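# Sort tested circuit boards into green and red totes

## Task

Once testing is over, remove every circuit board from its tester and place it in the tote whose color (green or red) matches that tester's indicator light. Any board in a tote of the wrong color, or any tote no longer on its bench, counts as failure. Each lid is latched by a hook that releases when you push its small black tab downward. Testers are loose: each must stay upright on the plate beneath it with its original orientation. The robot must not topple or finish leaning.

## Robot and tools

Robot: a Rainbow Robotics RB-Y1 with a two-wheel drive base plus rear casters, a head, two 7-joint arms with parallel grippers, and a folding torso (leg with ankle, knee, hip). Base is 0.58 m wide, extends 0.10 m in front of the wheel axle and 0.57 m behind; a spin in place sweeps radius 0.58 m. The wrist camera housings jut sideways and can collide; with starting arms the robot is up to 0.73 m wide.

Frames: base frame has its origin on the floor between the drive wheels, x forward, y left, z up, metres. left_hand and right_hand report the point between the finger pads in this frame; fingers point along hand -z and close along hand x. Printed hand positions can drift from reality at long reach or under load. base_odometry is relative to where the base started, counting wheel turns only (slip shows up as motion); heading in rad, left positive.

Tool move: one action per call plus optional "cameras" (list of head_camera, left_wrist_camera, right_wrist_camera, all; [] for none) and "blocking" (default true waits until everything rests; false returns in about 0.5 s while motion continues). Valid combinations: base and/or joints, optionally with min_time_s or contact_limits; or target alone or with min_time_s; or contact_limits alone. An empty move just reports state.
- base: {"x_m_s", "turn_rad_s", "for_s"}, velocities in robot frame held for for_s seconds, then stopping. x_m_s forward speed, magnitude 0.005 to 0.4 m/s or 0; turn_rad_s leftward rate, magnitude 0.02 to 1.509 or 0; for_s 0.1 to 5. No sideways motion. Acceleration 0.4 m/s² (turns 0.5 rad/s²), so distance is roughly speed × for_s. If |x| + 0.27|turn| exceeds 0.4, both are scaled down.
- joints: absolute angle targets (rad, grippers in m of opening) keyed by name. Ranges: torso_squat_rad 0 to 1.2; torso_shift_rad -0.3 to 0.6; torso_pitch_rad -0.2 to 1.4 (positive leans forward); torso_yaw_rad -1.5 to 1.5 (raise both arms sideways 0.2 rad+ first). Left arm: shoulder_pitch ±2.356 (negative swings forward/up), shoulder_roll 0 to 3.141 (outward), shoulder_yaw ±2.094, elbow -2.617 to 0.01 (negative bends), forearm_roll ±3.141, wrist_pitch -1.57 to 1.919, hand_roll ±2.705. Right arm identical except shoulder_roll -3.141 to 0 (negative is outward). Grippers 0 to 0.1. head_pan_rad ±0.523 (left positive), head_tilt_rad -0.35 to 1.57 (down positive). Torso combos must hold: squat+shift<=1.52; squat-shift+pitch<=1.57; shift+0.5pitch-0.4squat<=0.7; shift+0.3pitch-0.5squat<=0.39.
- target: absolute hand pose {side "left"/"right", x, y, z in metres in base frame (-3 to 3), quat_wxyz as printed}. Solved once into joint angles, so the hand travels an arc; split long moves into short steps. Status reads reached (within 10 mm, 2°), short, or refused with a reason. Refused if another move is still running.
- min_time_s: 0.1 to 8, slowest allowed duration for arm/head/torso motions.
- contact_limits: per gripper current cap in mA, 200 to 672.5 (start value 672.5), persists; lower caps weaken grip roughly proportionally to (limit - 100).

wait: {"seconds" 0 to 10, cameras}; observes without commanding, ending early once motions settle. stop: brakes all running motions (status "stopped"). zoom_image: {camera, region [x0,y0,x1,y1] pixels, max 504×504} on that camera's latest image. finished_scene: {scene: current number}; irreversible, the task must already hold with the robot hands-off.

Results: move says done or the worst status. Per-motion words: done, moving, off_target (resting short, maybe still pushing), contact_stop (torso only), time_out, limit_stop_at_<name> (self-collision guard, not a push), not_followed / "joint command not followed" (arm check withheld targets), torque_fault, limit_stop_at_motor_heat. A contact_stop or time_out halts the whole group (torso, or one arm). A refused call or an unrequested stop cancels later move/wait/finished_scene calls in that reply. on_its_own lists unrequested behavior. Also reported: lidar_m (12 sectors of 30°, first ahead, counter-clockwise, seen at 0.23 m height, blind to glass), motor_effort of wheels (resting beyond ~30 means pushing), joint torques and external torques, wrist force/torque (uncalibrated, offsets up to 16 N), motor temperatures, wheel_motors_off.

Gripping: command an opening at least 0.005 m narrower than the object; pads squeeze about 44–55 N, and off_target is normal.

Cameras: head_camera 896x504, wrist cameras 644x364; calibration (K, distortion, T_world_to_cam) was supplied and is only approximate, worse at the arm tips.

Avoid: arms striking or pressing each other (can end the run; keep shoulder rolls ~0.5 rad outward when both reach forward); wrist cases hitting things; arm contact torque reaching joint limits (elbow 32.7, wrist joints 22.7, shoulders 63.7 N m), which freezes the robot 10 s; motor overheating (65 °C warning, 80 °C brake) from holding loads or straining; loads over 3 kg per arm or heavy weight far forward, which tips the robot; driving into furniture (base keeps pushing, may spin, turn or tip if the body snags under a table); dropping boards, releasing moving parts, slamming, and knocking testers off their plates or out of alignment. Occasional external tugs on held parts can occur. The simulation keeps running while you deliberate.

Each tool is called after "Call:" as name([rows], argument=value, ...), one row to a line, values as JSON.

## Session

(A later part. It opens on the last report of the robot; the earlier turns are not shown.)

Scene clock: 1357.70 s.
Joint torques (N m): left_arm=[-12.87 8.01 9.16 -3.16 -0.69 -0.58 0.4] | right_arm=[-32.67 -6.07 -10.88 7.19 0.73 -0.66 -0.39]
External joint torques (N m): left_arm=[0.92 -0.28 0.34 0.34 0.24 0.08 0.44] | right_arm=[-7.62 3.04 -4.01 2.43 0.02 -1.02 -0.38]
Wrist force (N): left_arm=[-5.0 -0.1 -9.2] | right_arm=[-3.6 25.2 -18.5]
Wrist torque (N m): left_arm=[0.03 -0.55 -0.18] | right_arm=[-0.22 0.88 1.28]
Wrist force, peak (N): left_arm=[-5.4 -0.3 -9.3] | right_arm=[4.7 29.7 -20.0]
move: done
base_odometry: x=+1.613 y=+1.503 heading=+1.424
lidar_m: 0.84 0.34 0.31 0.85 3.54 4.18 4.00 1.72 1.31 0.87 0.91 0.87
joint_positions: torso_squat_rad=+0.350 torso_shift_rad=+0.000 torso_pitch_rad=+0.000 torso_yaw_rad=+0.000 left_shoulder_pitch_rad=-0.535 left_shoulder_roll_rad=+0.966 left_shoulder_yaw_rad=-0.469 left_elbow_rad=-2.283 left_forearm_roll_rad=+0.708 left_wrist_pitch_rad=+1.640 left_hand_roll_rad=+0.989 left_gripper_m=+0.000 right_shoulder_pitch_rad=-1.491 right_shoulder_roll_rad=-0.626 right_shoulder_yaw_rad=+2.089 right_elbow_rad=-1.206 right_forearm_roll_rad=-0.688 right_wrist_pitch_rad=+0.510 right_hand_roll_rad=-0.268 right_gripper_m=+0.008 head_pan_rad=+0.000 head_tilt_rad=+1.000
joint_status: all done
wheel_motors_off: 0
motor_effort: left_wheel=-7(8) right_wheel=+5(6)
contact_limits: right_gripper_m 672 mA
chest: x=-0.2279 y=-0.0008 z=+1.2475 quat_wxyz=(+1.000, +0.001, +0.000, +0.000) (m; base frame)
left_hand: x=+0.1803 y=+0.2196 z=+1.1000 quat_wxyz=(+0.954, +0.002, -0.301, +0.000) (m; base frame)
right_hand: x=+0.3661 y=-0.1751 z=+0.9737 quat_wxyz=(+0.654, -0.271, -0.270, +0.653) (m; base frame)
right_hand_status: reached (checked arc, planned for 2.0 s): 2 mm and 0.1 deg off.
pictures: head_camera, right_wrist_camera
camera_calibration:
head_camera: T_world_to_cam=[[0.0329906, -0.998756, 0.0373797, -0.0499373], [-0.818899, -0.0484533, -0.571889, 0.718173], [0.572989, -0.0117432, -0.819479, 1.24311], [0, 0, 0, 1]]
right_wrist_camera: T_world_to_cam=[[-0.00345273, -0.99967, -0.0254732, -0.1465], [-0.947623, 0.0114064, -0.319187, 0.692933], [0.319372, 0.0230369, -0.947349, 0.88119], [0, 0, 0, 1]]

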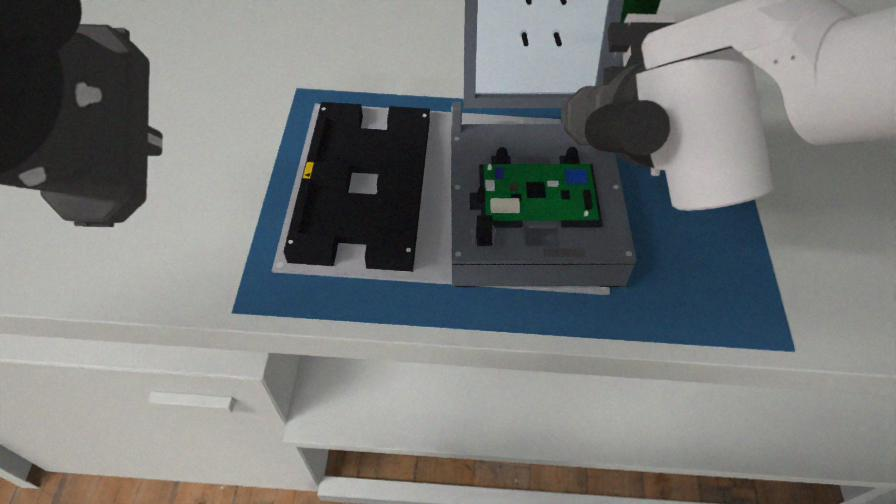

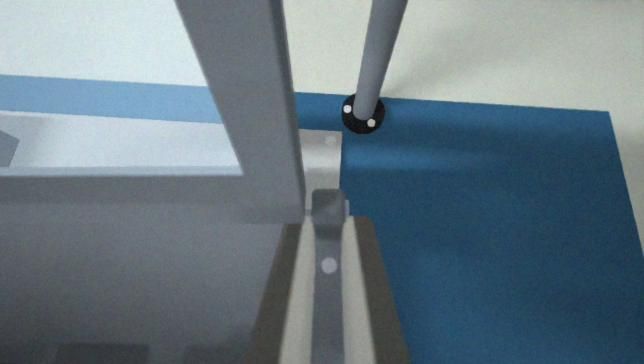

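Call:
move(target={"side":"right","x":0.369,"y":-0.164,"z":0.9755,"quat_wxyz":[0.675,-0.280,-0.261,0.630]}, min_time_s=2.5, cameras=["head_camera","right_wrist_camera"])

Scene clock: 1371.03 s.
Joint torques (N m): left_arm=[-12.89 7.82 9.12 -3.01 -0.66 -0.67 0.37] | right_arm=[-33.55 -7.45 -12.46 8.04 1.13 0.47 -1.26]
External joint torques (N m): left_arm=[0.9 -0.46 0.29 0.49 0.26 -0.01 0.4] | right_arm=[-8.31 1.65 -5.84 3.14 0.33 0.1 -1.25]
Wrist force (N): left_arm=[-5.0 -0.1 -9.0] | right_arm=[-2.4 26.5 -17.3]
Wrist torque (N m): left_arm=[0.02 -0.57 -0.20] | right_arm=[-0.26 0.72 1.29]
Wrist force, peak (N): left_arm=[-5.5 -0.2 -9.3] | right_arm=[0.0 28.3 -18.3]
move: done
base_odometry: x=+1.613 y=+1.503 heading=+1.424
lidar_m: 0.84 0.34 0.31 0.85 3.55 4.18 3.99 1.72 1.31 0.87 0.90 0.87
joint_positions: torso_squat_rad=+0.350 torso_shift_rad=+0.000 torso_pitch_rad=+0.000 torso_yaw_rad=+0.000 left_shoulder_pitch_rad=-0.535 left_shoulder_roll_rad=+0.966 left_shoulder_yaw_rad=-0.469 left_elbow_rad=-2.283 left_forearm_roll_rad=+0.708 left_wrist_pitch_rad=+1.640 left_hand_roll_rad=+0.989 left_gripper_m=+0.000 right_shoulder_pitch_rad=-1.500 right_shoulder_roll_rad=-0.569 right_shoulder_yaw_rad=+2.083 right_elbow_rad=-1.168 right_forearm_roll_rad=-0.765 right_wrist_pitch_rad=+0.577 right_hand_roll_rad=-0.271 right_gripper_m=+0.007 head_pan_rad=+0.000 head_tilt_rad=+1.000
joint_status: all done
wheel_motors_off: 0
motor_effort: left_wheel=-6(7) right_wheel=+5(6)
contact_limits: right_gripper_m 672 mA
chest: x=-0.2279 y=-0.0008 z=+1.2475 quat_wxyz=(+1.000, +0.001, +0.000, +0.000) (m; base frame)
left_hand: x=+0.1803 y=+0.2195 z=+1.1000 quat_wxyz=(+0.954, +0.002, -0.301, +0.000) (m; base frame)
right_hand: x=+0.3679 y=-0.1650 z=+0.9739 quat_wxyz=(+0.676, -0.280, -0.260, +0.631) (m; base frame)
right_hand_status: reached (checked arc, planned for 2.5 s): 2 mm and 0.2 deg off.
pictures: head_camera, right_wrist_camera
camera_calibration:
head_camera: T_world_to_cam=[[0.0329623, -0.998758, 0.0373646, -0.0499395], [-0.8189, -0.0484214, -0.57189, 0.718172], [0.572989, -0.011747, -0.819479, 1.24311], [0, 0, 0, 1]]
right_wrist_camera: T_world_to_cam=[[-0.0718212, -0.997116, -0.0245284, -0.111746], [-0.945086, 0.0758934, -0.317888, 0.70304], [0.318832, 0.000350357, -0.947811, 0.877493], [0, 0, 0, 1]]

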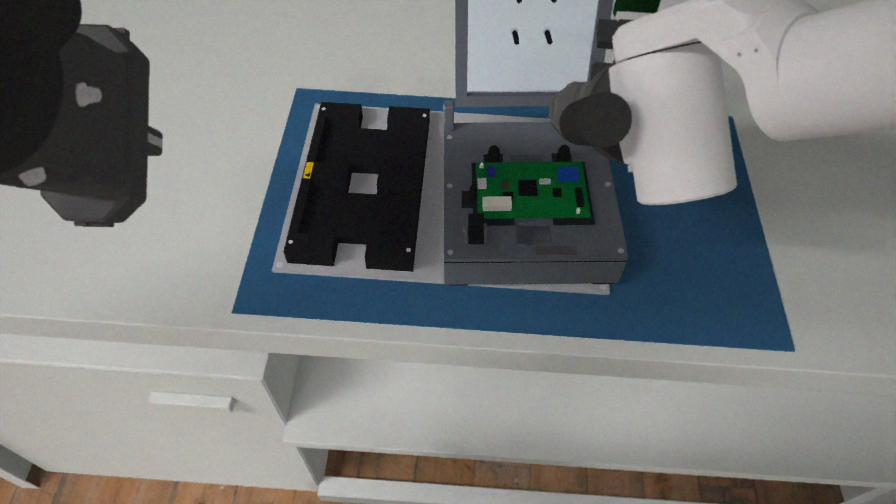

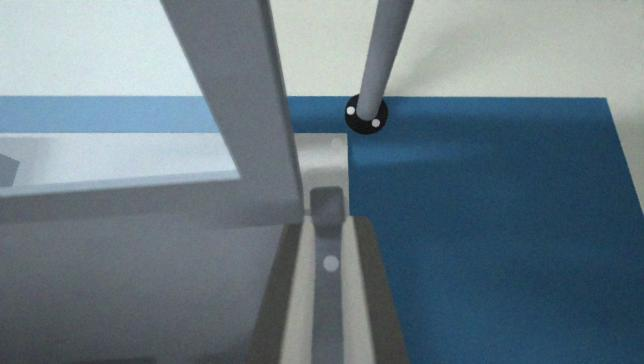

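Call:
move(target={"side":"right","x":0.385,"y":-0.160,"z":0.9765,"quat_wxyz":[0.675,-0.280,-0.261,0.630]}, min_time_s=2.5, cameras=["head_camera"])

Call:
move(target={"side":"right","x":0.400,"y":-0.158,"z":0.977,"quat_wxyz":[0.675,-0.280,-0.261,0.630]}, min_time_s=2.5, cameras=["head_camera","right_wrist_camera"])

Scene clock: 1380.40 s.
Joint torques (N m): left_arm=[-12.99 8.01 9.06 -3.02 -0.72 -0.6 0.41] | right_arm=[-30.72 -5.97 -10.12 7.37 0.72 -1.33 -0.54]
External joint torques (N m): left_arm=[0.8 -0.28 0.24 0.48 0.21 0.06 0.44] | right_arm=[-4.9 3.28 -4.04 1.93 -0.05 -1.54 -0.54]
Wrist force (N): left_arm=[-5.1 0.0 -9.2] | right_arm=[-3.5 23.9 -21.3]
Wrist torque (N m): left_arm=[0.00 -0.58 -0.19] | right_arm=[-0.25 1.11 1.32]
Wrist force, peak (N): left_arm=[-5.6 -0.2 -9.5] | right_arm=[3.4 30.7 -21.2]
move: done
base_odometry: x=+1.613 y=+1.503 heading=+1.424
lidar_m: 0.84 0.33 0.31 0.86 3.55 4.18 4.00 1.72 1.32 0.87 0.91 0.88
joint_positions: torso_squat_rad=+0.350 torso_shift_rad=+0.000 torso_pitch_rad=+0.000 torso_yaw_rad=+0.000 left_shoulder_pitch_rad=-0.535 left_shoulder_roll_rad=+0.966 left_shoulder_yaw_rad=-0.469 left_elbow_rad=-2.283 left_forearm_roll_rad=+0.708 left_wrist_pitch_rad=+1.640 left_hand_roll_rad=+0.989 left_gripper_m=+0.000 right_shoulder_pitch_rad=-1.490 right_shoulder_roll_rad=-0.515 right_shoulder_yaw_rad=+2.085 right_elbow_rad=-1.041 right_forearm_roll_rad=-0.869 right_wrist_pitch_rad=+0.528 right_hand_roll_rad=-0.168 right_gripper_m=+0.007 head_pan_rad=+0.000 head_tilt_rad=+1.000
joint_status: all done
wheel_motors_off: 0
motor_effort: left_wheel=-6(7) right_wheel=+7(7)
contact_limits: right_gripper_m 672 mA
chest: x=-0.2279 y=-0.0008 z=+1.2475 quat_wxyz=(+1.000, +0.001, +0.000, +0.000) (m; base frame)
left_hand: x=+0.1803 y=+0.2195 z=+1.1000 quat_wxyz=(+0.954, +0.002, -0.301, +0.000) (m; base frame)
right_hand: x=+0.3843 y=-0.1609 z=+0.9758 quat_wxyz=(+0.675, -0.281, -0.261, +0.630) (m; base frame)
right_hand_status: reached (checked arc, planned for 2.5 s): 1 mm and 0.1 deg off.
pictures: head_camera
camera_calibration:
head_camera: T_world_to_cam=[[0.0329998, -0.998757, 0.0373585, -0.0499283], [-0.818929, -0.048448, -0.571846, 0.718128], [0.572945, -0.0117231, -0.81951, 1.24313], [0, 0, 0, 1]]

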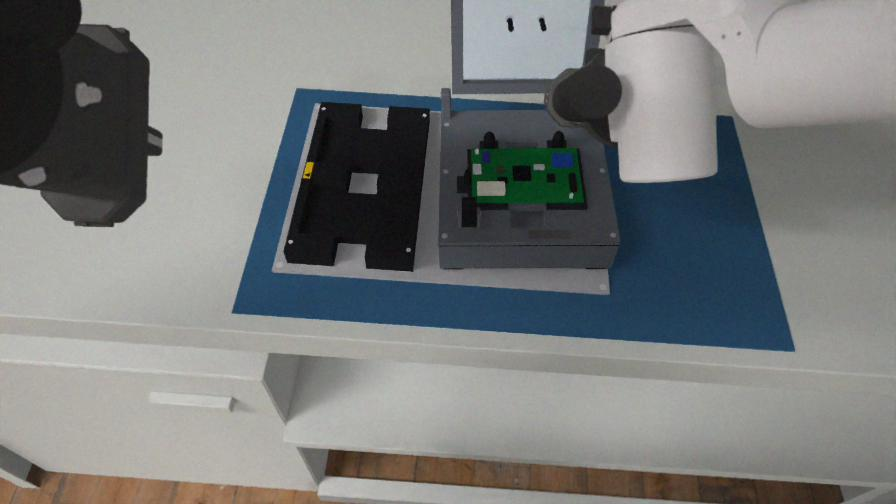

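Scene clock: 1383.23 s.
Joint torques (N m): left_arm=[-12.96 7.97 9.07 -2.97 -0.65 -0.62 0.43] | right_arm=[-31.17 -5.51 -10.39 7.67 0.57 -1.9 -0.48]
External joint torques (N m): left_arm=[0.83 -0.31 0.25 0.53 0.27 0.04 0.46] | right_arm=[-4.87 3.83 -4.98 1.73 -0.15 -1.91 -0.48]
Wrist force (N): left_arm=[-5.2 -0.3 -8.8] | right_arm=[-3.9 23.4 -21.7]
Wrist torque (N m): left_arm=[0.03 -0.58 -0.20] | right_arm=[-0.22 1.14 1.23]
Wrist force, peak (N): left_arm=[-5.5 -0.2 -9.3] | right_arm=[3.6 30.7 -21.4]
move: done
base_odometry: x=+1.613 y=+1.503 heading=+1.424
lidar_m: 0.84 0.33 0.32 0.86 3.55 4.17 4.00 1.72 1.31 0.87 0.91 0.87
joint_positions: torso_squat_rad=+0.350 torso_shift_rad=+0.000 torso_pitch_rad=+0.000 torso_yaw_rad=+0.000 left_shoulder_pitch_rad=-0.535 left_shoulder_roll_rad=+0.966 left_shoulder_yaw_rad=-0.469 left_elbow_rad=-2.283 left_forearm_roll_rad=+0.708 left_wrist_pitch_rad=+1.640 left_hand_roll_rad=+0.989 left_gripper_m=+0.000 right_shoulder_pitch_rad=-1.469 right_shoulder_roll_rad=-0.460 right_shoulder_yaw_rad=+2.085 right_elbow_rad=-0.901 right_forearm_roll_rad=-0.995 right_wrist_pitch_rad=+0.482 right_hand_roll_rad=-0.033 right_gripper_m=+0.007 head_pan_rad=+0.000 head_tilt_rad=+1.000
joint_status: all done
wheel_motors_off: 0
motor_effort: left_wheel=-7(7) right_wheel=+5(7)
contact_limits: right_gripper_m 672 mA
chest: x=-0.2278 y=-0.0008 z=+1.2475 quat_wxyz=(+1.000, +0.001, +0.000, +0.000) (m; base frame)
left_hand: x=+0.1803 y=+0.2195 z=+1.1000 quat_wxyz=(+0.954, +0.002, -0.301, +0.000) (m; base frame)
right_hand: x=+0.3993 y=-0.1591 z=+0.9763 quat_wxyz=(+0.675, -0.281, -0.262, +0.630) (m; base frame)
right_hand_status: reached (checked arc, planned for 2.5 s): 1 mm and 0.2 deg off.
pictures: head_camera, right_wrist_camera
camera_calibration:
head_camera: T_world_to_cam=[[0.032994, -0.998757, 0.0373574, -0.049929], [-0.818943, -0.0484424, -0.571827, 0.718113], [0.572926, -0.0117267, -0.819523, 1.24314], [0, 0, 0, 1]]
right_wrist_camera: T_world_to_cam=[[-0.0717695, -0.997082, -0.0260187, -0.10208], [-0.943059, 0.0763292, -0.323748, 0.737964], [0.324789, 0.00130197, -0.945786, 0.865617], [0, 0, 0, 1]]

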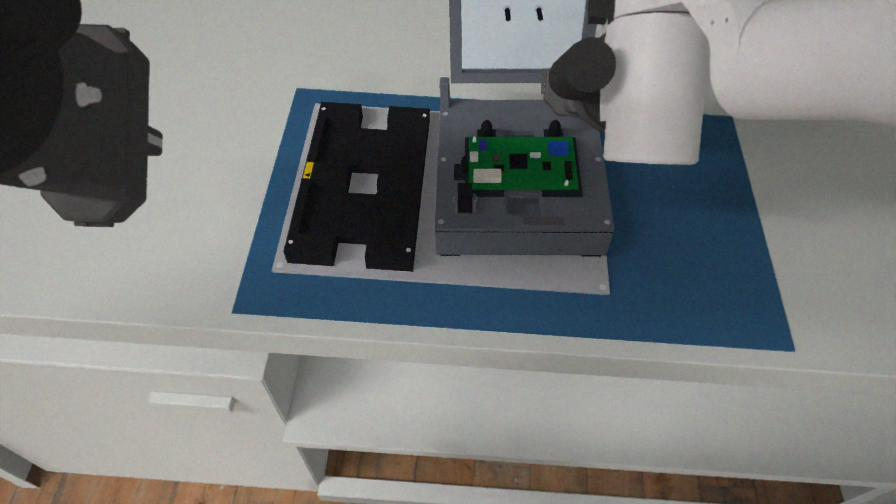

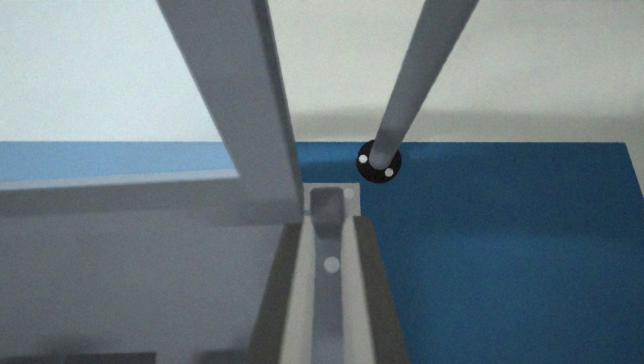

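Call:
move(target={"side":"right","x":0.408,"y":-0.160,"z":0.977,"quat_wxyz":[0.7023,-0.2915,-0.2489,0.5997]}, min_time_s=2.5, cameras=["head_camera","right_wrist_camera"])

Scene clock: 1393.30 s.
Joint torques (N m): left_arm=[-12.94 7.98 9.12 -3.07 -0.58 -0.57 0.4] | right_arm=[-31.5 -5.1 -9.93 7.95 0.45 -1.48 -0.5]
External joint torques (N m): left_arm=[0.85 -0.3 0.3 0.43 0.35 0.09 0.43] | right_arm=[-4.94 4.17 -5.28 1.74 -0.36 -1.39 -0.5]
Wrist force (N): left_arm=[-5.4 -0.2 -9.1] | right_arm=[-3.9 22.4 -21.3]
Wrist torque (N m): left_arm=[0.02 -0.61 -0.21] | right_arm=[-0.28 0.98 1.32]
Wrist force, peak (N): left_arm=[-5.5 -0.1 -9.3] | right_arm=[2.9 30.6 -21.5]
move: done
base_odometry: x=+1.613 y=+1.503 heading=+1.424
lidar_m: 0.85 0.33 0.31 0.84 3.55 4.18 4.00 1.73 1.31 0.87 0.91 0.88
joint_positions: torso_squat_rad=+0.350 torso_shift_rad=+0.000 torso_pitch_rad=+0.000 torso_yaw_rad=+0.000 left_shoulder_pitch_rad=-0.535 left_shoulder_roll_rad=+0.966 left_shoulder_yaw_rad=-0.469 left_elbow_rad=-2.283 left_forearm_roll_rad=+0.708 left_wrist_pitch_rad=+1.640 left_hand_roll_rad=+0.989 left_gripper_m=+0.000 right_shoulder_pitch_rad=-1.447 right_shoulder_roll_rad=-0.389 right_shoulder_yaw_rad=+2.068 right_elbow_rad=-0.768 right_forearm_roll_rad=-1.108 right_wrist_pitch_rad=+0.532 right_hand_roll_rad=+0.033 right_gripper_m=+0.007 head_pan_rad=+0.000 head_tilt_rad=+1.000
joint_status: all done
wheel_motors_off: 0
motor_effort: left_wheel=-5(7) right_wheel=+5(7)
contact_limits: right_gripper_m 672 mA
chest: x=-0.2278 y=-0.0008 z=+1.2475 quat_wxyz=(+1.000, +0.001, +0.000, +0.000) (m; base frame)
left_hand: x=+0.1803 y=+0.2195 z=+1.1000 quat_wxyz=(+0.954, +0.002, -0.301, +0.000) (m; base frame)
right_hand: x=+0.4072 y=-0.1611 z=+0.9761 quat_wxyz=(+0.702, -0.293, -0.250, +0.599) (m; base frame)
right_hand_status: reached (checked arc, planned for 2.5 s): 2 mm and 0.2 deg off.
pictures: head_camera, right_wrist_camera
camera_calibration:
head_camera: T_world_to_cam=[[0.0329919, -0.998757, 0.0373566, -0.0499291], [-0.818958, -0.0484399, -0.571805, 0.718096], [0.572904, -0.0117285, -0.819538, 1.24314], [0, 0, 0, 1]]
right_wrist_camera: T_world_to_cam=[[-0.158587, -0.986974, -0.0270611, -0.0655682], [-0.932431, 0.158724, -0.324622, 0.755327], [0.324689, -0.0262484, -0.945457, 0.858162], [0, 0, 0, 1]]

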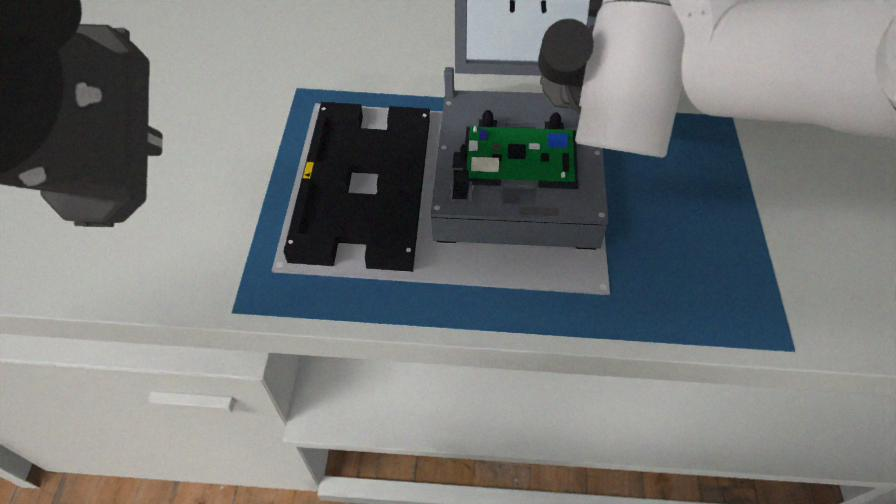

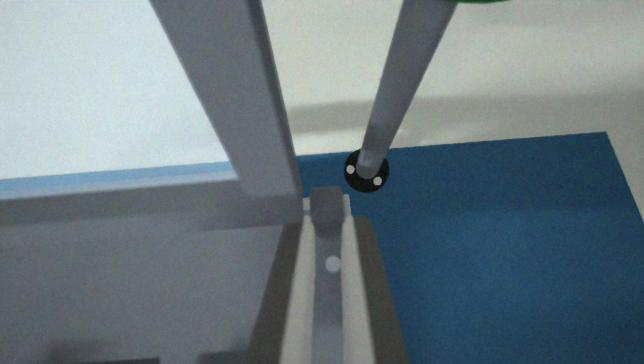

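Call:
move(target={"side":"right","x":0.414,"y":-0.163,"z":0.977,"quat_wxyz":[0.7177,-0.2978,-0.2412,0.5811]}, min_time_s=2.5, cameras=["head_camera","right_wrist_camera"])

Scene clock: 1402.93 s.
Joint torques (N m): left_arm=[-13.05 7.96 8.97 -3.06 -0.61 -0.59 0.34] | right_arm=[-31.84 -4.98 -8.71 8.17 0.51 -1.94 -0.47]
External joint torques (N m): left_arm=[0.74 -0.32 0.15 0.44 0.31 0.07 0.37] | right_arm=[-5.12 4.17 -4.78 1.81 -0.34 -1.72 -0.46]
Wrist force (N): left_arm=[-5.4 0.0 -9.2] | right_arm=[-4.3 22.7 -21.7]
Wrist torque (N m): left_arm=[-0.01 -0.61 -0.18] | right_arm=[-0.27 1.01 1.28]
Wrist force, peak (N): left_arm=[-5.5 -0.3 -9.4] | right_arm=[3.1 30.8 -21.5]
move: done
base_odometry: x=+1.613 y=+1.503 heading=+1.424
lidar_m: 0.84 0.34 0.31 0.85 3.55 4.18 3.99 1.72 1.32 0.87 0.91 0.88
joint_positions: torso_squat_rad=+0.350 torso_shift_rad=+0.000 torso_pitch_rad=+0.000 torso_yaw_rad=+0.000 left_shoulder_pitch_rad=-0.535 left_shoulder_roll_rad=+0.966 left_shoulder_yaw_rad=-0.469 left_elbow_rad=-2.283 left_forearm_roll_rad=+0.708 left_wrist_pitch_rad=+1.640 left_hand_roll_rad=+0.989 left_gripper_m=+0.000 right_shoulder_pitch_rad=-1.420 right_shoulder_roll_rad=-0.333 right_shoulder_yaw_rad=+2.043 right_elbow_rad=-0.641 right_forearm_roll_rad=-1.197 right_wrist_pitch_rad=+0.558 right_hand_roll_rad=+0.123 right_gripper_m=+0.007 head_pan_rad=+0.000 head_tilt_rad=+1.000
joint_status: all done
wheel_motors_off: 0
motor_effort: left_wheel=-5(7) right_wheel=+4(7)
contact_limits: right_gripper_m 672 mA
chest: x=-0.2278 y=-0.0008 z=+1.2475 quat_wxyz=(+1.000, +0.001, +0.000, +0.000) (m; base frame)
left_hand: x=+0.1803 y=+0.2195 z=+1.0999 quat_wxyz=(+0.954, +0.002, -0.301, +0.000) (m; base frame)
right_hand: x=+0.4132 y=-0.1642 z=+0.9761 quat_wxyz=(+0.717, -0.299, -0.242, +0.581) (m; base frame)
right_hand_status: reached (checked arc, planned for 2.5 s): 2 mm and 0.2 deg off.
pictures: head_camera, right_wrist_camera
camera_calibration:
head_camera: T_world_to_cam=[[0.0329855, -0.998757, 0.0373558, -0.04993], [-0.818968, -0.048434, -0.571792, 0.718086], [0.572891, -0.0117324, -0.819548, 1.24315], [0, 0, 0, 1]]
right_wrist_camera: T_world_to_cam=[[-0.210091, -0.977314, -0.0268289, -0.0450601], [-0.923276, 0.207351, -0.323367, 0.76438], [0.321594, -0.0431659, -0.945893, 0.854978], [0, 0, 0, 1]]

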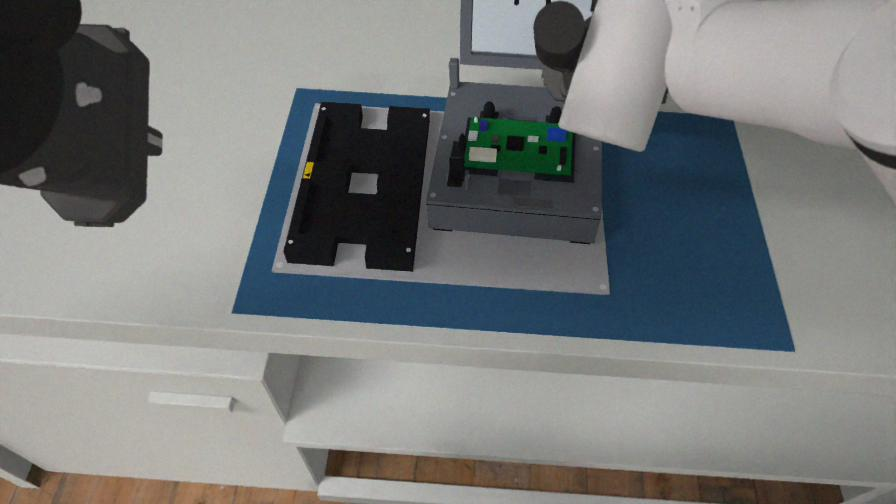

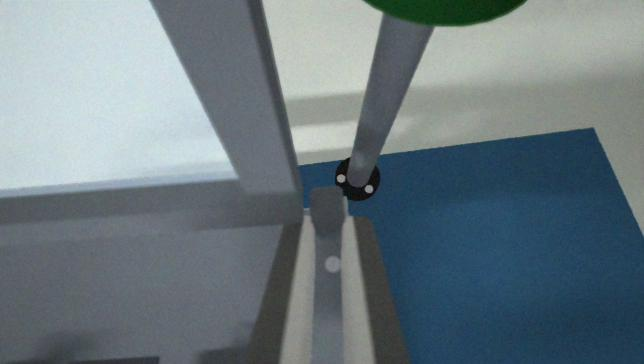

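Call:
move(target={"side":"right","x":0.410,"y":-0.167,"z":0.976,"quat_wxyz":[0.7177,-0.2978,-0.2412,0.5811]}, min_time_s=1.5, cameras=["head_camera"])

Call:
move(target={"side":"right","x":0.410,"y":-0.167,"z":0.968,"quat_wxyz":[0.7177,-0.2978,-0.2412,0.5811]}, min_time_s=2, cameras=["head_camera"])

Call:
zoom_image(camera="head_camera", region=[380, 60, 660, 300])

Scene clock: 1412.27 s.
Joint torques (N m): left_arm=[-12.92 7.9 9.04 -3.08 -0.56 -0.63 0.35] | right_arm=[-34.51 -13.09 -4.96 9.17 1.77 -0.47 -0.98]
External joint torques (N m): left_arm=[0.87 -0.39 0.22 0.42 0.36 0.03 0.38] | right_arm=[-7.85 -3.89 -0.8 2.87 0.92 -0.29 -0.97]
Wrist force (N): left_arm=[-5.2 -0.1 -9.0] | right_arm=[2.1 25.1 -22.2]
Wrist torque (N m): left_arm=[0.02 -0.57 -0.19] | right_arm=[-0.10 0.85 1.07]
Wrist force, peak (N): left_arm=[-5.5 -0.1 -9.2] | right_arm=[1.7 25.5 -22.1]
move: done
base_odometry: x=+1.613 y=+1.503 heading=+1.424
lidar_m: 0.85 0.34 0.30 0.85 3.55 4.18 4.00 1.72 1.32 0.87 0.91 0.88
joint_positions: torso_squat_rad=+0.350 torso_shift_rad=+0.000 torso_pitch_rad=+0.000 torso_yaw_rad=+0.000 left_shoulder_pitch_rad=-0.535 left_shoulder_roll_rad=+0.966 left_shoulder_yaw_rad=-0.469 left_elbow_rad=-2.283 left_forearm_roll_rad=+0.708 left_wrist_pitch_rad=+1.640 left_hand_roll_rad=+0.989 left_gripper_m=+0.000 right_shoulder_pitch_rad=-1.428 right_shoulder_roll_rad=-0.354 right_shoulder_yaw_rad=+2.051 right_elbow_rad=-0.686 right_forearm_roll_rad=-1.180 right_wrist_pitch_rad=+0.563 right_hand_roll_rad=+0.092 right_gripper_m=+0.007 head_pan_rad=+0.000 head_tilt_rad=+1.000
joint_status: all done
wheel_motors_off: 0
motor_effort: left_wheel=-5(7) right_wheel=+4(6)
contact_limits: right_gripper_m 672 mA
chest: x=-0.2278 y=-0.0008 z=+1.2475 quat_wxyz=(+1.000, +0.001, +0.000, +0.000) (m; base frame)
left_hand: x=+0.1803 y=+0.2195 z=+1.0999 quat_wxyz=(+0.954, +0.002, -0.301, +0.000) (m; base frame)
right_hand: x=+0.4091 y=-0.1667 z=+0.9740 quat_wxyz=(+0.719, -0.296, -0.239, +0.582) (m; base frame)
right_hand_status: reached (checked arc, planned for 1.5 s): 2 mm and 0.3 deg off.
pictures: head_camera
camera_calibration:
head_camera: T_world_to_cam=[[0.0329938, -0.998757, 0.0373558, -0.0499282], [-0.818968, -0.0484408, -0.57179, 0.718085], [0.572889, -0.0117276, -0.819549, 1.24315], [0, 0, 0, 1]]

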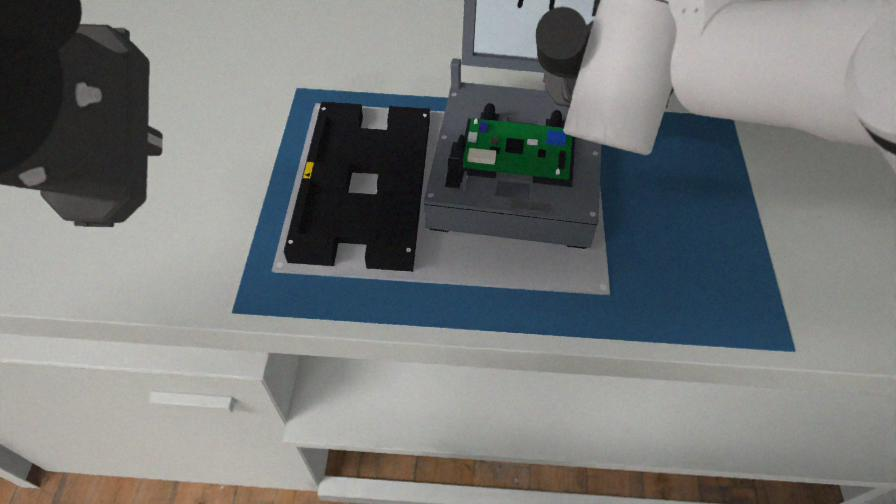

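Scene clock: 1414.60 s.
Joint torques (N m): left_arm=[-13.07 8.01 9.2 -3.01 -0.56 -0.59 0.42] | right_arm=[-30.62 -3.81 -5.41 7.42 1.42 -2.4 -0.58]
External joint torques (N m): left_arm=[0.72 -0.27 0.38 0.49 0.36 0.07 0.45] | right_arm=[-4.02 5.28 -1.43 1.09 0.59 -2.23 -0.58]
Wrist force (N): left_arm=[-5.4 -0.1 -8.9] | right_arm=[-4.9 21.5 -17.9]
Wrist torque (N m): left_arm=[0.01 -0.60 -0.19] | right_arm=[-0.23 0.87 0.77]
Wrist force, peak (N): left_arm=[-5.5 -0.3 -9.2] | right_arm=[1.5 25.7 -21.9]
move: done
base_odometry: x=+1.613 y=+1.503 heading=+1.424
lidar_m: 0.84 0.33 0.31 0.85 3.54 4.17 4.01 1.73 1.32 0.86 0.91 0.87
joint_positions: torso_squat_rad=+0.350 torso_shift_rad=+0.000 torso_pitch_rad=+0.000 torso_yaw_rad=+0.000 left_shoulder_pitch_rad=-0.535 left_shoulder_roll_rad=+0.966 left_shoulder_yaw_rad=-0.469 left_elbow_rad=-2.283 left_forearm_roll_rad=+0.708 left_wrist_pitch_rad=+1.640 left_hand_roll_rad=+0.989 left_gripper_m=+0.000 right_shoulder_pitch_rad=-1.408 right_shoulder_roll_rad=-0.339 right_shoulder_yaw_rad=+2.055 right_elbow_rad=-0.656 right_forearm_roll_rad=-1.172 right_wrist_pitch_rad=+0.550 right_hand_roll_rad=+0.088 right_gripper_m=+0.007 head_pan_rad=+0.000 head_tilt_rad=+1.000
joint_status: all done
wheel_motors_off: 0
motor_effort: left_wheel=-5(7) right_wheel=+5(6)
contact_limits: right_gripper_m 672 mA
chest: x=-0.2278 y=-0.0008 z=+1.2475 quat_wxyz=(+1.000, +0.001, +0.000, +0.000) (m; base frame)
left_hand: x=+0.1803 y=+0.2195 z=+1.1000 quat_wxyz=(+0.954, +0.002, -0.301, +0.000) (m; base frame)
right_hand: x=+0.4092 y=-0.1682 z=+0.9678 quat_wxyz=(+0.718, -0.298, -0.241, +0.581) (m; base frame)
right_hand_status: reached (checked arc, planned for 2.0 s): 2 mm and 0.1 deg off.
pictures: head_camera
camera_calibration:
head_camera: T_world_to_cam=[[0.0329545, -0.998758, 0.0373561, -0.0499375], [-0.818963, -0.0484089, -0.571801, 0.718096], [0.5729, -0.0117498, -0.819541, 1.24314], [0, 0, 0, 1]]

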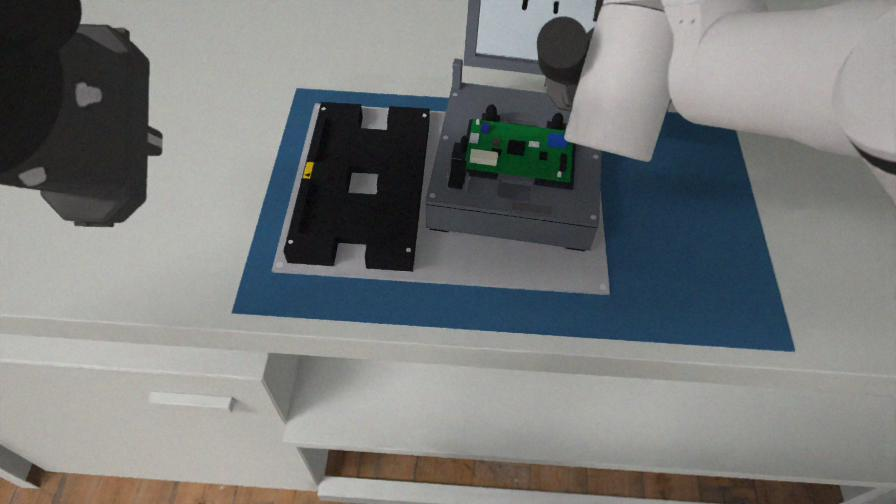

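Scaled by 1.800 from the camera's 896x504 image, which has a finer 1280x720 frame.

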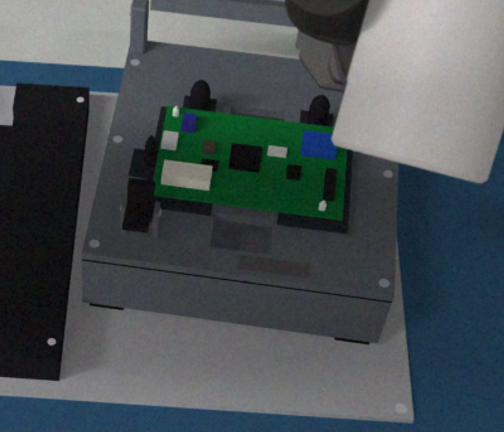

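Call:
move(target={"side":"right","x":0.409,"y":-0.168,"z":0.976,"quat_wxyz":[0.7177,-0.2978,-0.2412,0.5811]}, min_time_s=1.5, cameras=[])

Call:
move(target={"side":"right","x":0.410,"y":-0.173,"z":0.976,"quat_wxyz":[0.7023,-0.2915,-0.2489,0.5997]}, min_time_s=2, cameras=["head_camera"])

Call:
move(target={"side":"right","x":0.410,"y":-0.172,"z":0.967,"quat_wxyz":[0.7023,-0.2915,-0.2489,0.5997]}, min_time_s=2, cameras=["head_camera"])

Call:
zoom_image(camera="head_camera", region=[380, 60, 660, 300])

Scene clock: 1425.83 s.
Joint torques (N m): left_arm=[-12.94 7.96 8.95 -3.17 -0.6 -0.62 0.28] | right_arm=[-35.72 -15.01 -5.32 10.17 2.01 -0.14 -0.89]
External joint torques (N m): left_arm=[0.85 -0.33 0.13 0.33 0.33 0.04 0.31] | right_arm=[-9.08 -5.8 -1.1 3.88 1.17 0.01 -0.88]
Wrist force (N): left_arm=[-5.2 -0.2 -9.1] | right_arm=[3.6 27.3 -22.0]
Wrist torque (N m): left_arm=[0.02 -0.58 -0.20] | right_arm=[-0.04 0.94 1.07]
Wrist force, peak (N): left_arm=[-5.4 -0.1 -9.4] | right_arm=[3.5 27.7 -21.9]
move: done
base_odometry: x=+1.613 y=+1.503 heading=+1.424
lidar_m: 0.84 0.33 0.32 0.84 3.54 4.19 4.00 1.72 1.31 0.87 0.90 0.88
joint_positions: torso_squat_rad=+0.350 torso_shift_rad=+0.000 torso_pitch_rad=+0.000 torso_yaw_rad=+0.000 left_shoulder_pitch_rad=-0.535 left_shoulder_roll_rad=+0.966 left_shoulder_yaw_rad=-0.469 left_elbow_rad=-2.283 left_forearm_roll_rad=+0.708 left_wrist_pitch_rad=+1.640 left_hand_roll_rad=+0.989 left_gripper_m=+0.000 right_shoulder_pitch_rad=-1.430 right_shoulder_roll_rad=-0.359 right_shoulder_yaw_rad=+2.056 right_elbow_rad=-0.699 right_forearm_roll_rad=-1.168 right_wrist_pitch_rad=+0.562 right_hand_roll_rad=+0.076 right_gripper_m=+0.007 head_pan_rad=+0.000 head_tilt_rad=+1.000
joint_status: all done
wheel_motors_off: 0
motor_effort: left_wheel=-6(7) right_wheel=+4(7)
contact_limits: right_gripper_m 672 mA
chest: x=-0.2278 y=-0.0008 z=+1.2475 quat_wxyz=(+1.000, +0.001, +0.000, +0.000) (m; base frame)
left_hand: x=+0.1803 y=+0.2196 z=+1.1000 quat_wxyz=(+0.954, +0.002, -0.301, +0.000) (m; base frame)
right_hand: x=+0.4083 y=-0.1672 z=+0.9735 quat_wxyz=(+0.718, -0.296, -0.239, +0.582) (m; base frame)
right_hand_status: reached (checked arc, planned for 1.5 s): 3 mm and 0.3 deg off.
pictures: none

Scene clock: 1428.17 s.
Joint torques (N m): left_arm=[-12.88 7.99 9.15 -3.19 -0.65 -0.65 0.42] | right_arm=[-35.32 -17.63 -4.03 11.07 2.45 -0.13 0.29]
External joint torques (N m): left_arm=[0.92 -0.3 0.33 0.31 0.27 0.02 0.45] | right_arm=[-8.7 -8.31 0.54 4.82 1.67 0.04 0.3]
Wrist force (N): left_arm=[-5.2 0.0 -9.0] | right_arm=[6.5 28.3 -20.2]
Wrist torque (N m): left_arm=[0.01 -0.59 -0.20] | right_arm=[0.08 0.92 0.62]
Wrist force, peak (N): left_arm=[-5.4 0.0 -9.3] | right_arm=[5.2 29.6 -20.7]
move: done
base_odometry: x=+1.613 y=+1.503 heading=+1.424
lidar_m: 0.85 0.33 0.31 0.85 3.55 4.18 4.00 1.72 1.31 0.87 0.90 0.87
joint_positions: torso_squat_rad=+0.350 torso_shift_rad=+0.000 torso_pitch_rad=+0.000 torso_yaw_rad=+0.000 left_shoulder_pitch_rad=-0.535 left_shoulder_roll_rad=+0.966 left_shoulder_yaw_rad=-0.469 left_elbow_rad=-2.283 left_forearm_roll_rad=+0.708 left_wrist_pitch_rad=+1.640 left_hand_roll_rad=+0.989 left_gripper_m=+0.000 right_shoulder_pitch_rad=-1.435 right_shoulder_roll_rad=-0.402 right_shoulder_yaw_rad=+2.064 right_elbow_rad=-0.751 right_forearm_roll_rad=-1.146 right_wrist_pitch_rad=+0.517 right_hand_roll_rad=+0.087 right_gripper_m=+0.007 head_pan_rad=+0.000 head_tilt_rad=+1.000
joint_status: all done
wheel_motors_off: 0
motor_effort: left_wheel=-6(7) right_wheel=+4(7)
contact_limits: right_gripper_m 672 mA
chest: x=-0.2278 y=-0.0008 z=+1.2475 quat_wxyz=(+1.000, +0.001, +0.000, +0.000) (m; base frame)
left_hand: x=+0.1803 y=+0.2196 z=+1.1000 quat_wxyz=(+0.954, +0.002, -0.301, +0.000) (m; base frame)
right_hand: x=+0.4080 y=-0.1716 z=+0.9736 quat_wxyz=(+0.704, -0.290, -0.246, +0.600) (m; base frame)
right_hand_status: reached (checked arc, planned for 2.0 s): 3 mm and 0.5 deg off.
pictures: head_camera
camera_calibration:
head_camera: T_world_to_cam=[[0.0330649, -0.998755, 0.0373562, -0.0499123], [-0.818958, -0.0484994, -0.5718, 0.718097], [0.572899, -0.0116866, -0.819542, 1.24314], [0, 0, 0, 1]]

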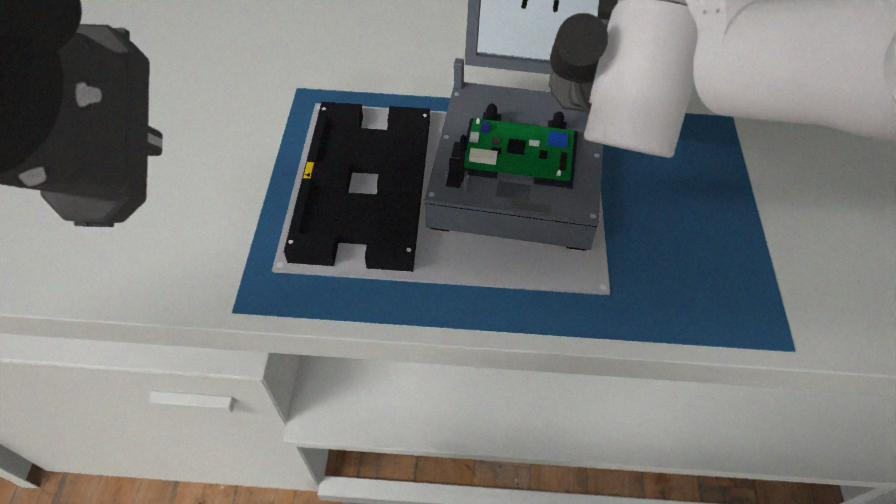

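Scene clock: 1430.50 s.
Joint torques (N m): left_arm=[-13.13 7.76 9.24 -3.12 -0.61 -0.56 0.39] | right_arm=[-29.44 -6.12 -5.22 8.07 1.73 -1.89 -0.25]
External joint torques (N m): left_arm=[0.67 -0.53 0.42 0.39 0.31 0.1 0.42] | right_arm=[-2.86 3.1 -0.88 1.78 0.97 -1.72 -0.25]
Wrist force (N): left_arm=[-5.3 -0.2 -9.1] | right_arm=[-2.3 22.0 -15.3]
Wrist torque (N m): left_arm=[0.03 -0.58 -0.20] | right_arm=[-0.09 1.01 0.40]
Wrist force, peak (N): left_arm=[-5.6 -0.3 -9.3] | right_arm=[6.1 28.3 -20.4]
move: done
base_odometry: x=+1.613 y=+1.503 heading=+1.424
lidar_m: 0.84 0.34 0.31 0.85 3.54 4.19 3.99 1.72 1.32 0.88 0.91 0.87
joint_positions: torso_squat_rad=+0.350 torso_shift_rad=+0.000 torso_pitch_rad=+0.000 torso_yaw_rad=+0.000 left_shoulder_pitch_rad=-0.535 left_shoulder_roll_rad=+0.966 left_shoulder_yaw_rad=-0.469 left_elbow_rad=-2.283 left_forearm_roll_rad=+0.708 left_wrist_pitch_rad=+1.640 left_hand_roll_rad=+0.989 left_gripper_m=+0.000 right_shoulder_pitch_rad=-1.413 right_shoulder_roll_rad=-0.384 right_shoulder_yaw_rad=+2.067 right_elbow_rad=-0.713 right_forearm_roll_rad=-1.137 right_wrist_pitch_rad=+0.500 right_hand_roll_rad=+0.085 right_gripper_m=+0.007 head_pan_rad=+0.000 head_tilt_rad=+1.000
joint_status: all done
wheel_motors_off: 0
motor_effort: left_wheel=-5(7) right_wheel=+5(6)
contact_limits: right_gripper_m 672 mA
chest: x=-0.2278 y=-0.0008 z=+1.2475 quat_wxyz=(+1.000, +0.001, +0.000, +0.000) (m; base frame)
left_hand: x=+0.1803 y=+0.2195 z=+1.1000 quat_wxyz=(+0.954, +0.002, -0.301, +0.000) (m; base frame)
right_hand: x=+0.4089 y=-0.1728 z=+0.9669 quat_wxyz=(+0.703, -0.291, -0.248, +0.600) (m; base frame)
right_hand_status: reached (checked arc, planned for 2.0 s): 1 mm and 0.1 deg off.
pictures: head_camera
camera_calibration:
head_camera: T_world_to_cam=[[0.0330003, -0.998757, 0.0373568, -0.0499277], [-0.818948, -0.0484471, -0.571819, 0.718118], [0.572918, -0.0117231, -0.819529, 1.24313], [0, 0, 0, 1]]

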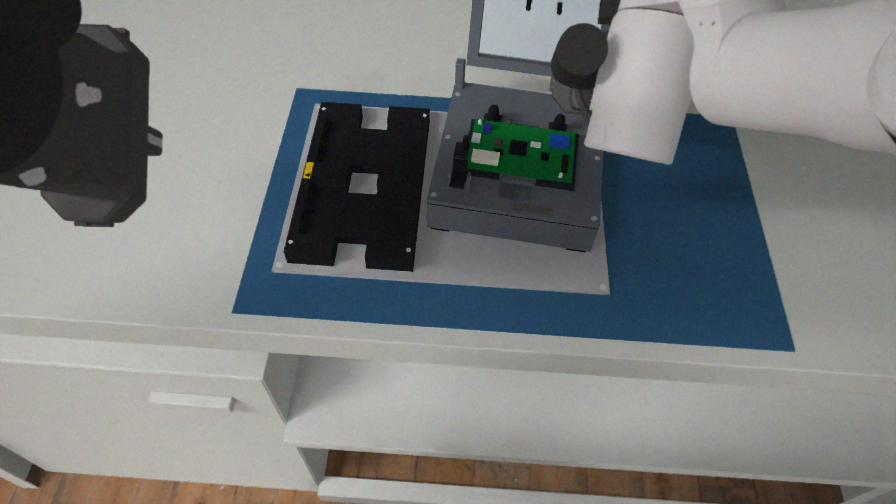

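Scaled by 1.800 from the camera's 896x504 image, which has a finer 1280x720 frame.

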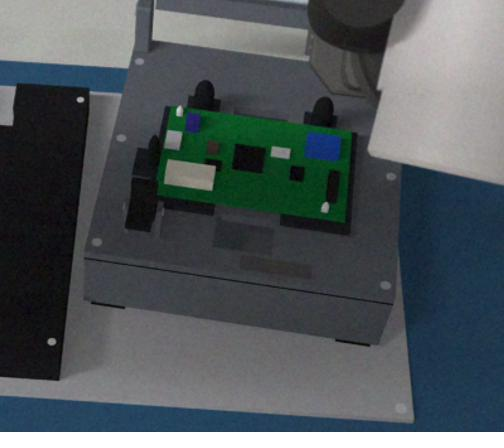

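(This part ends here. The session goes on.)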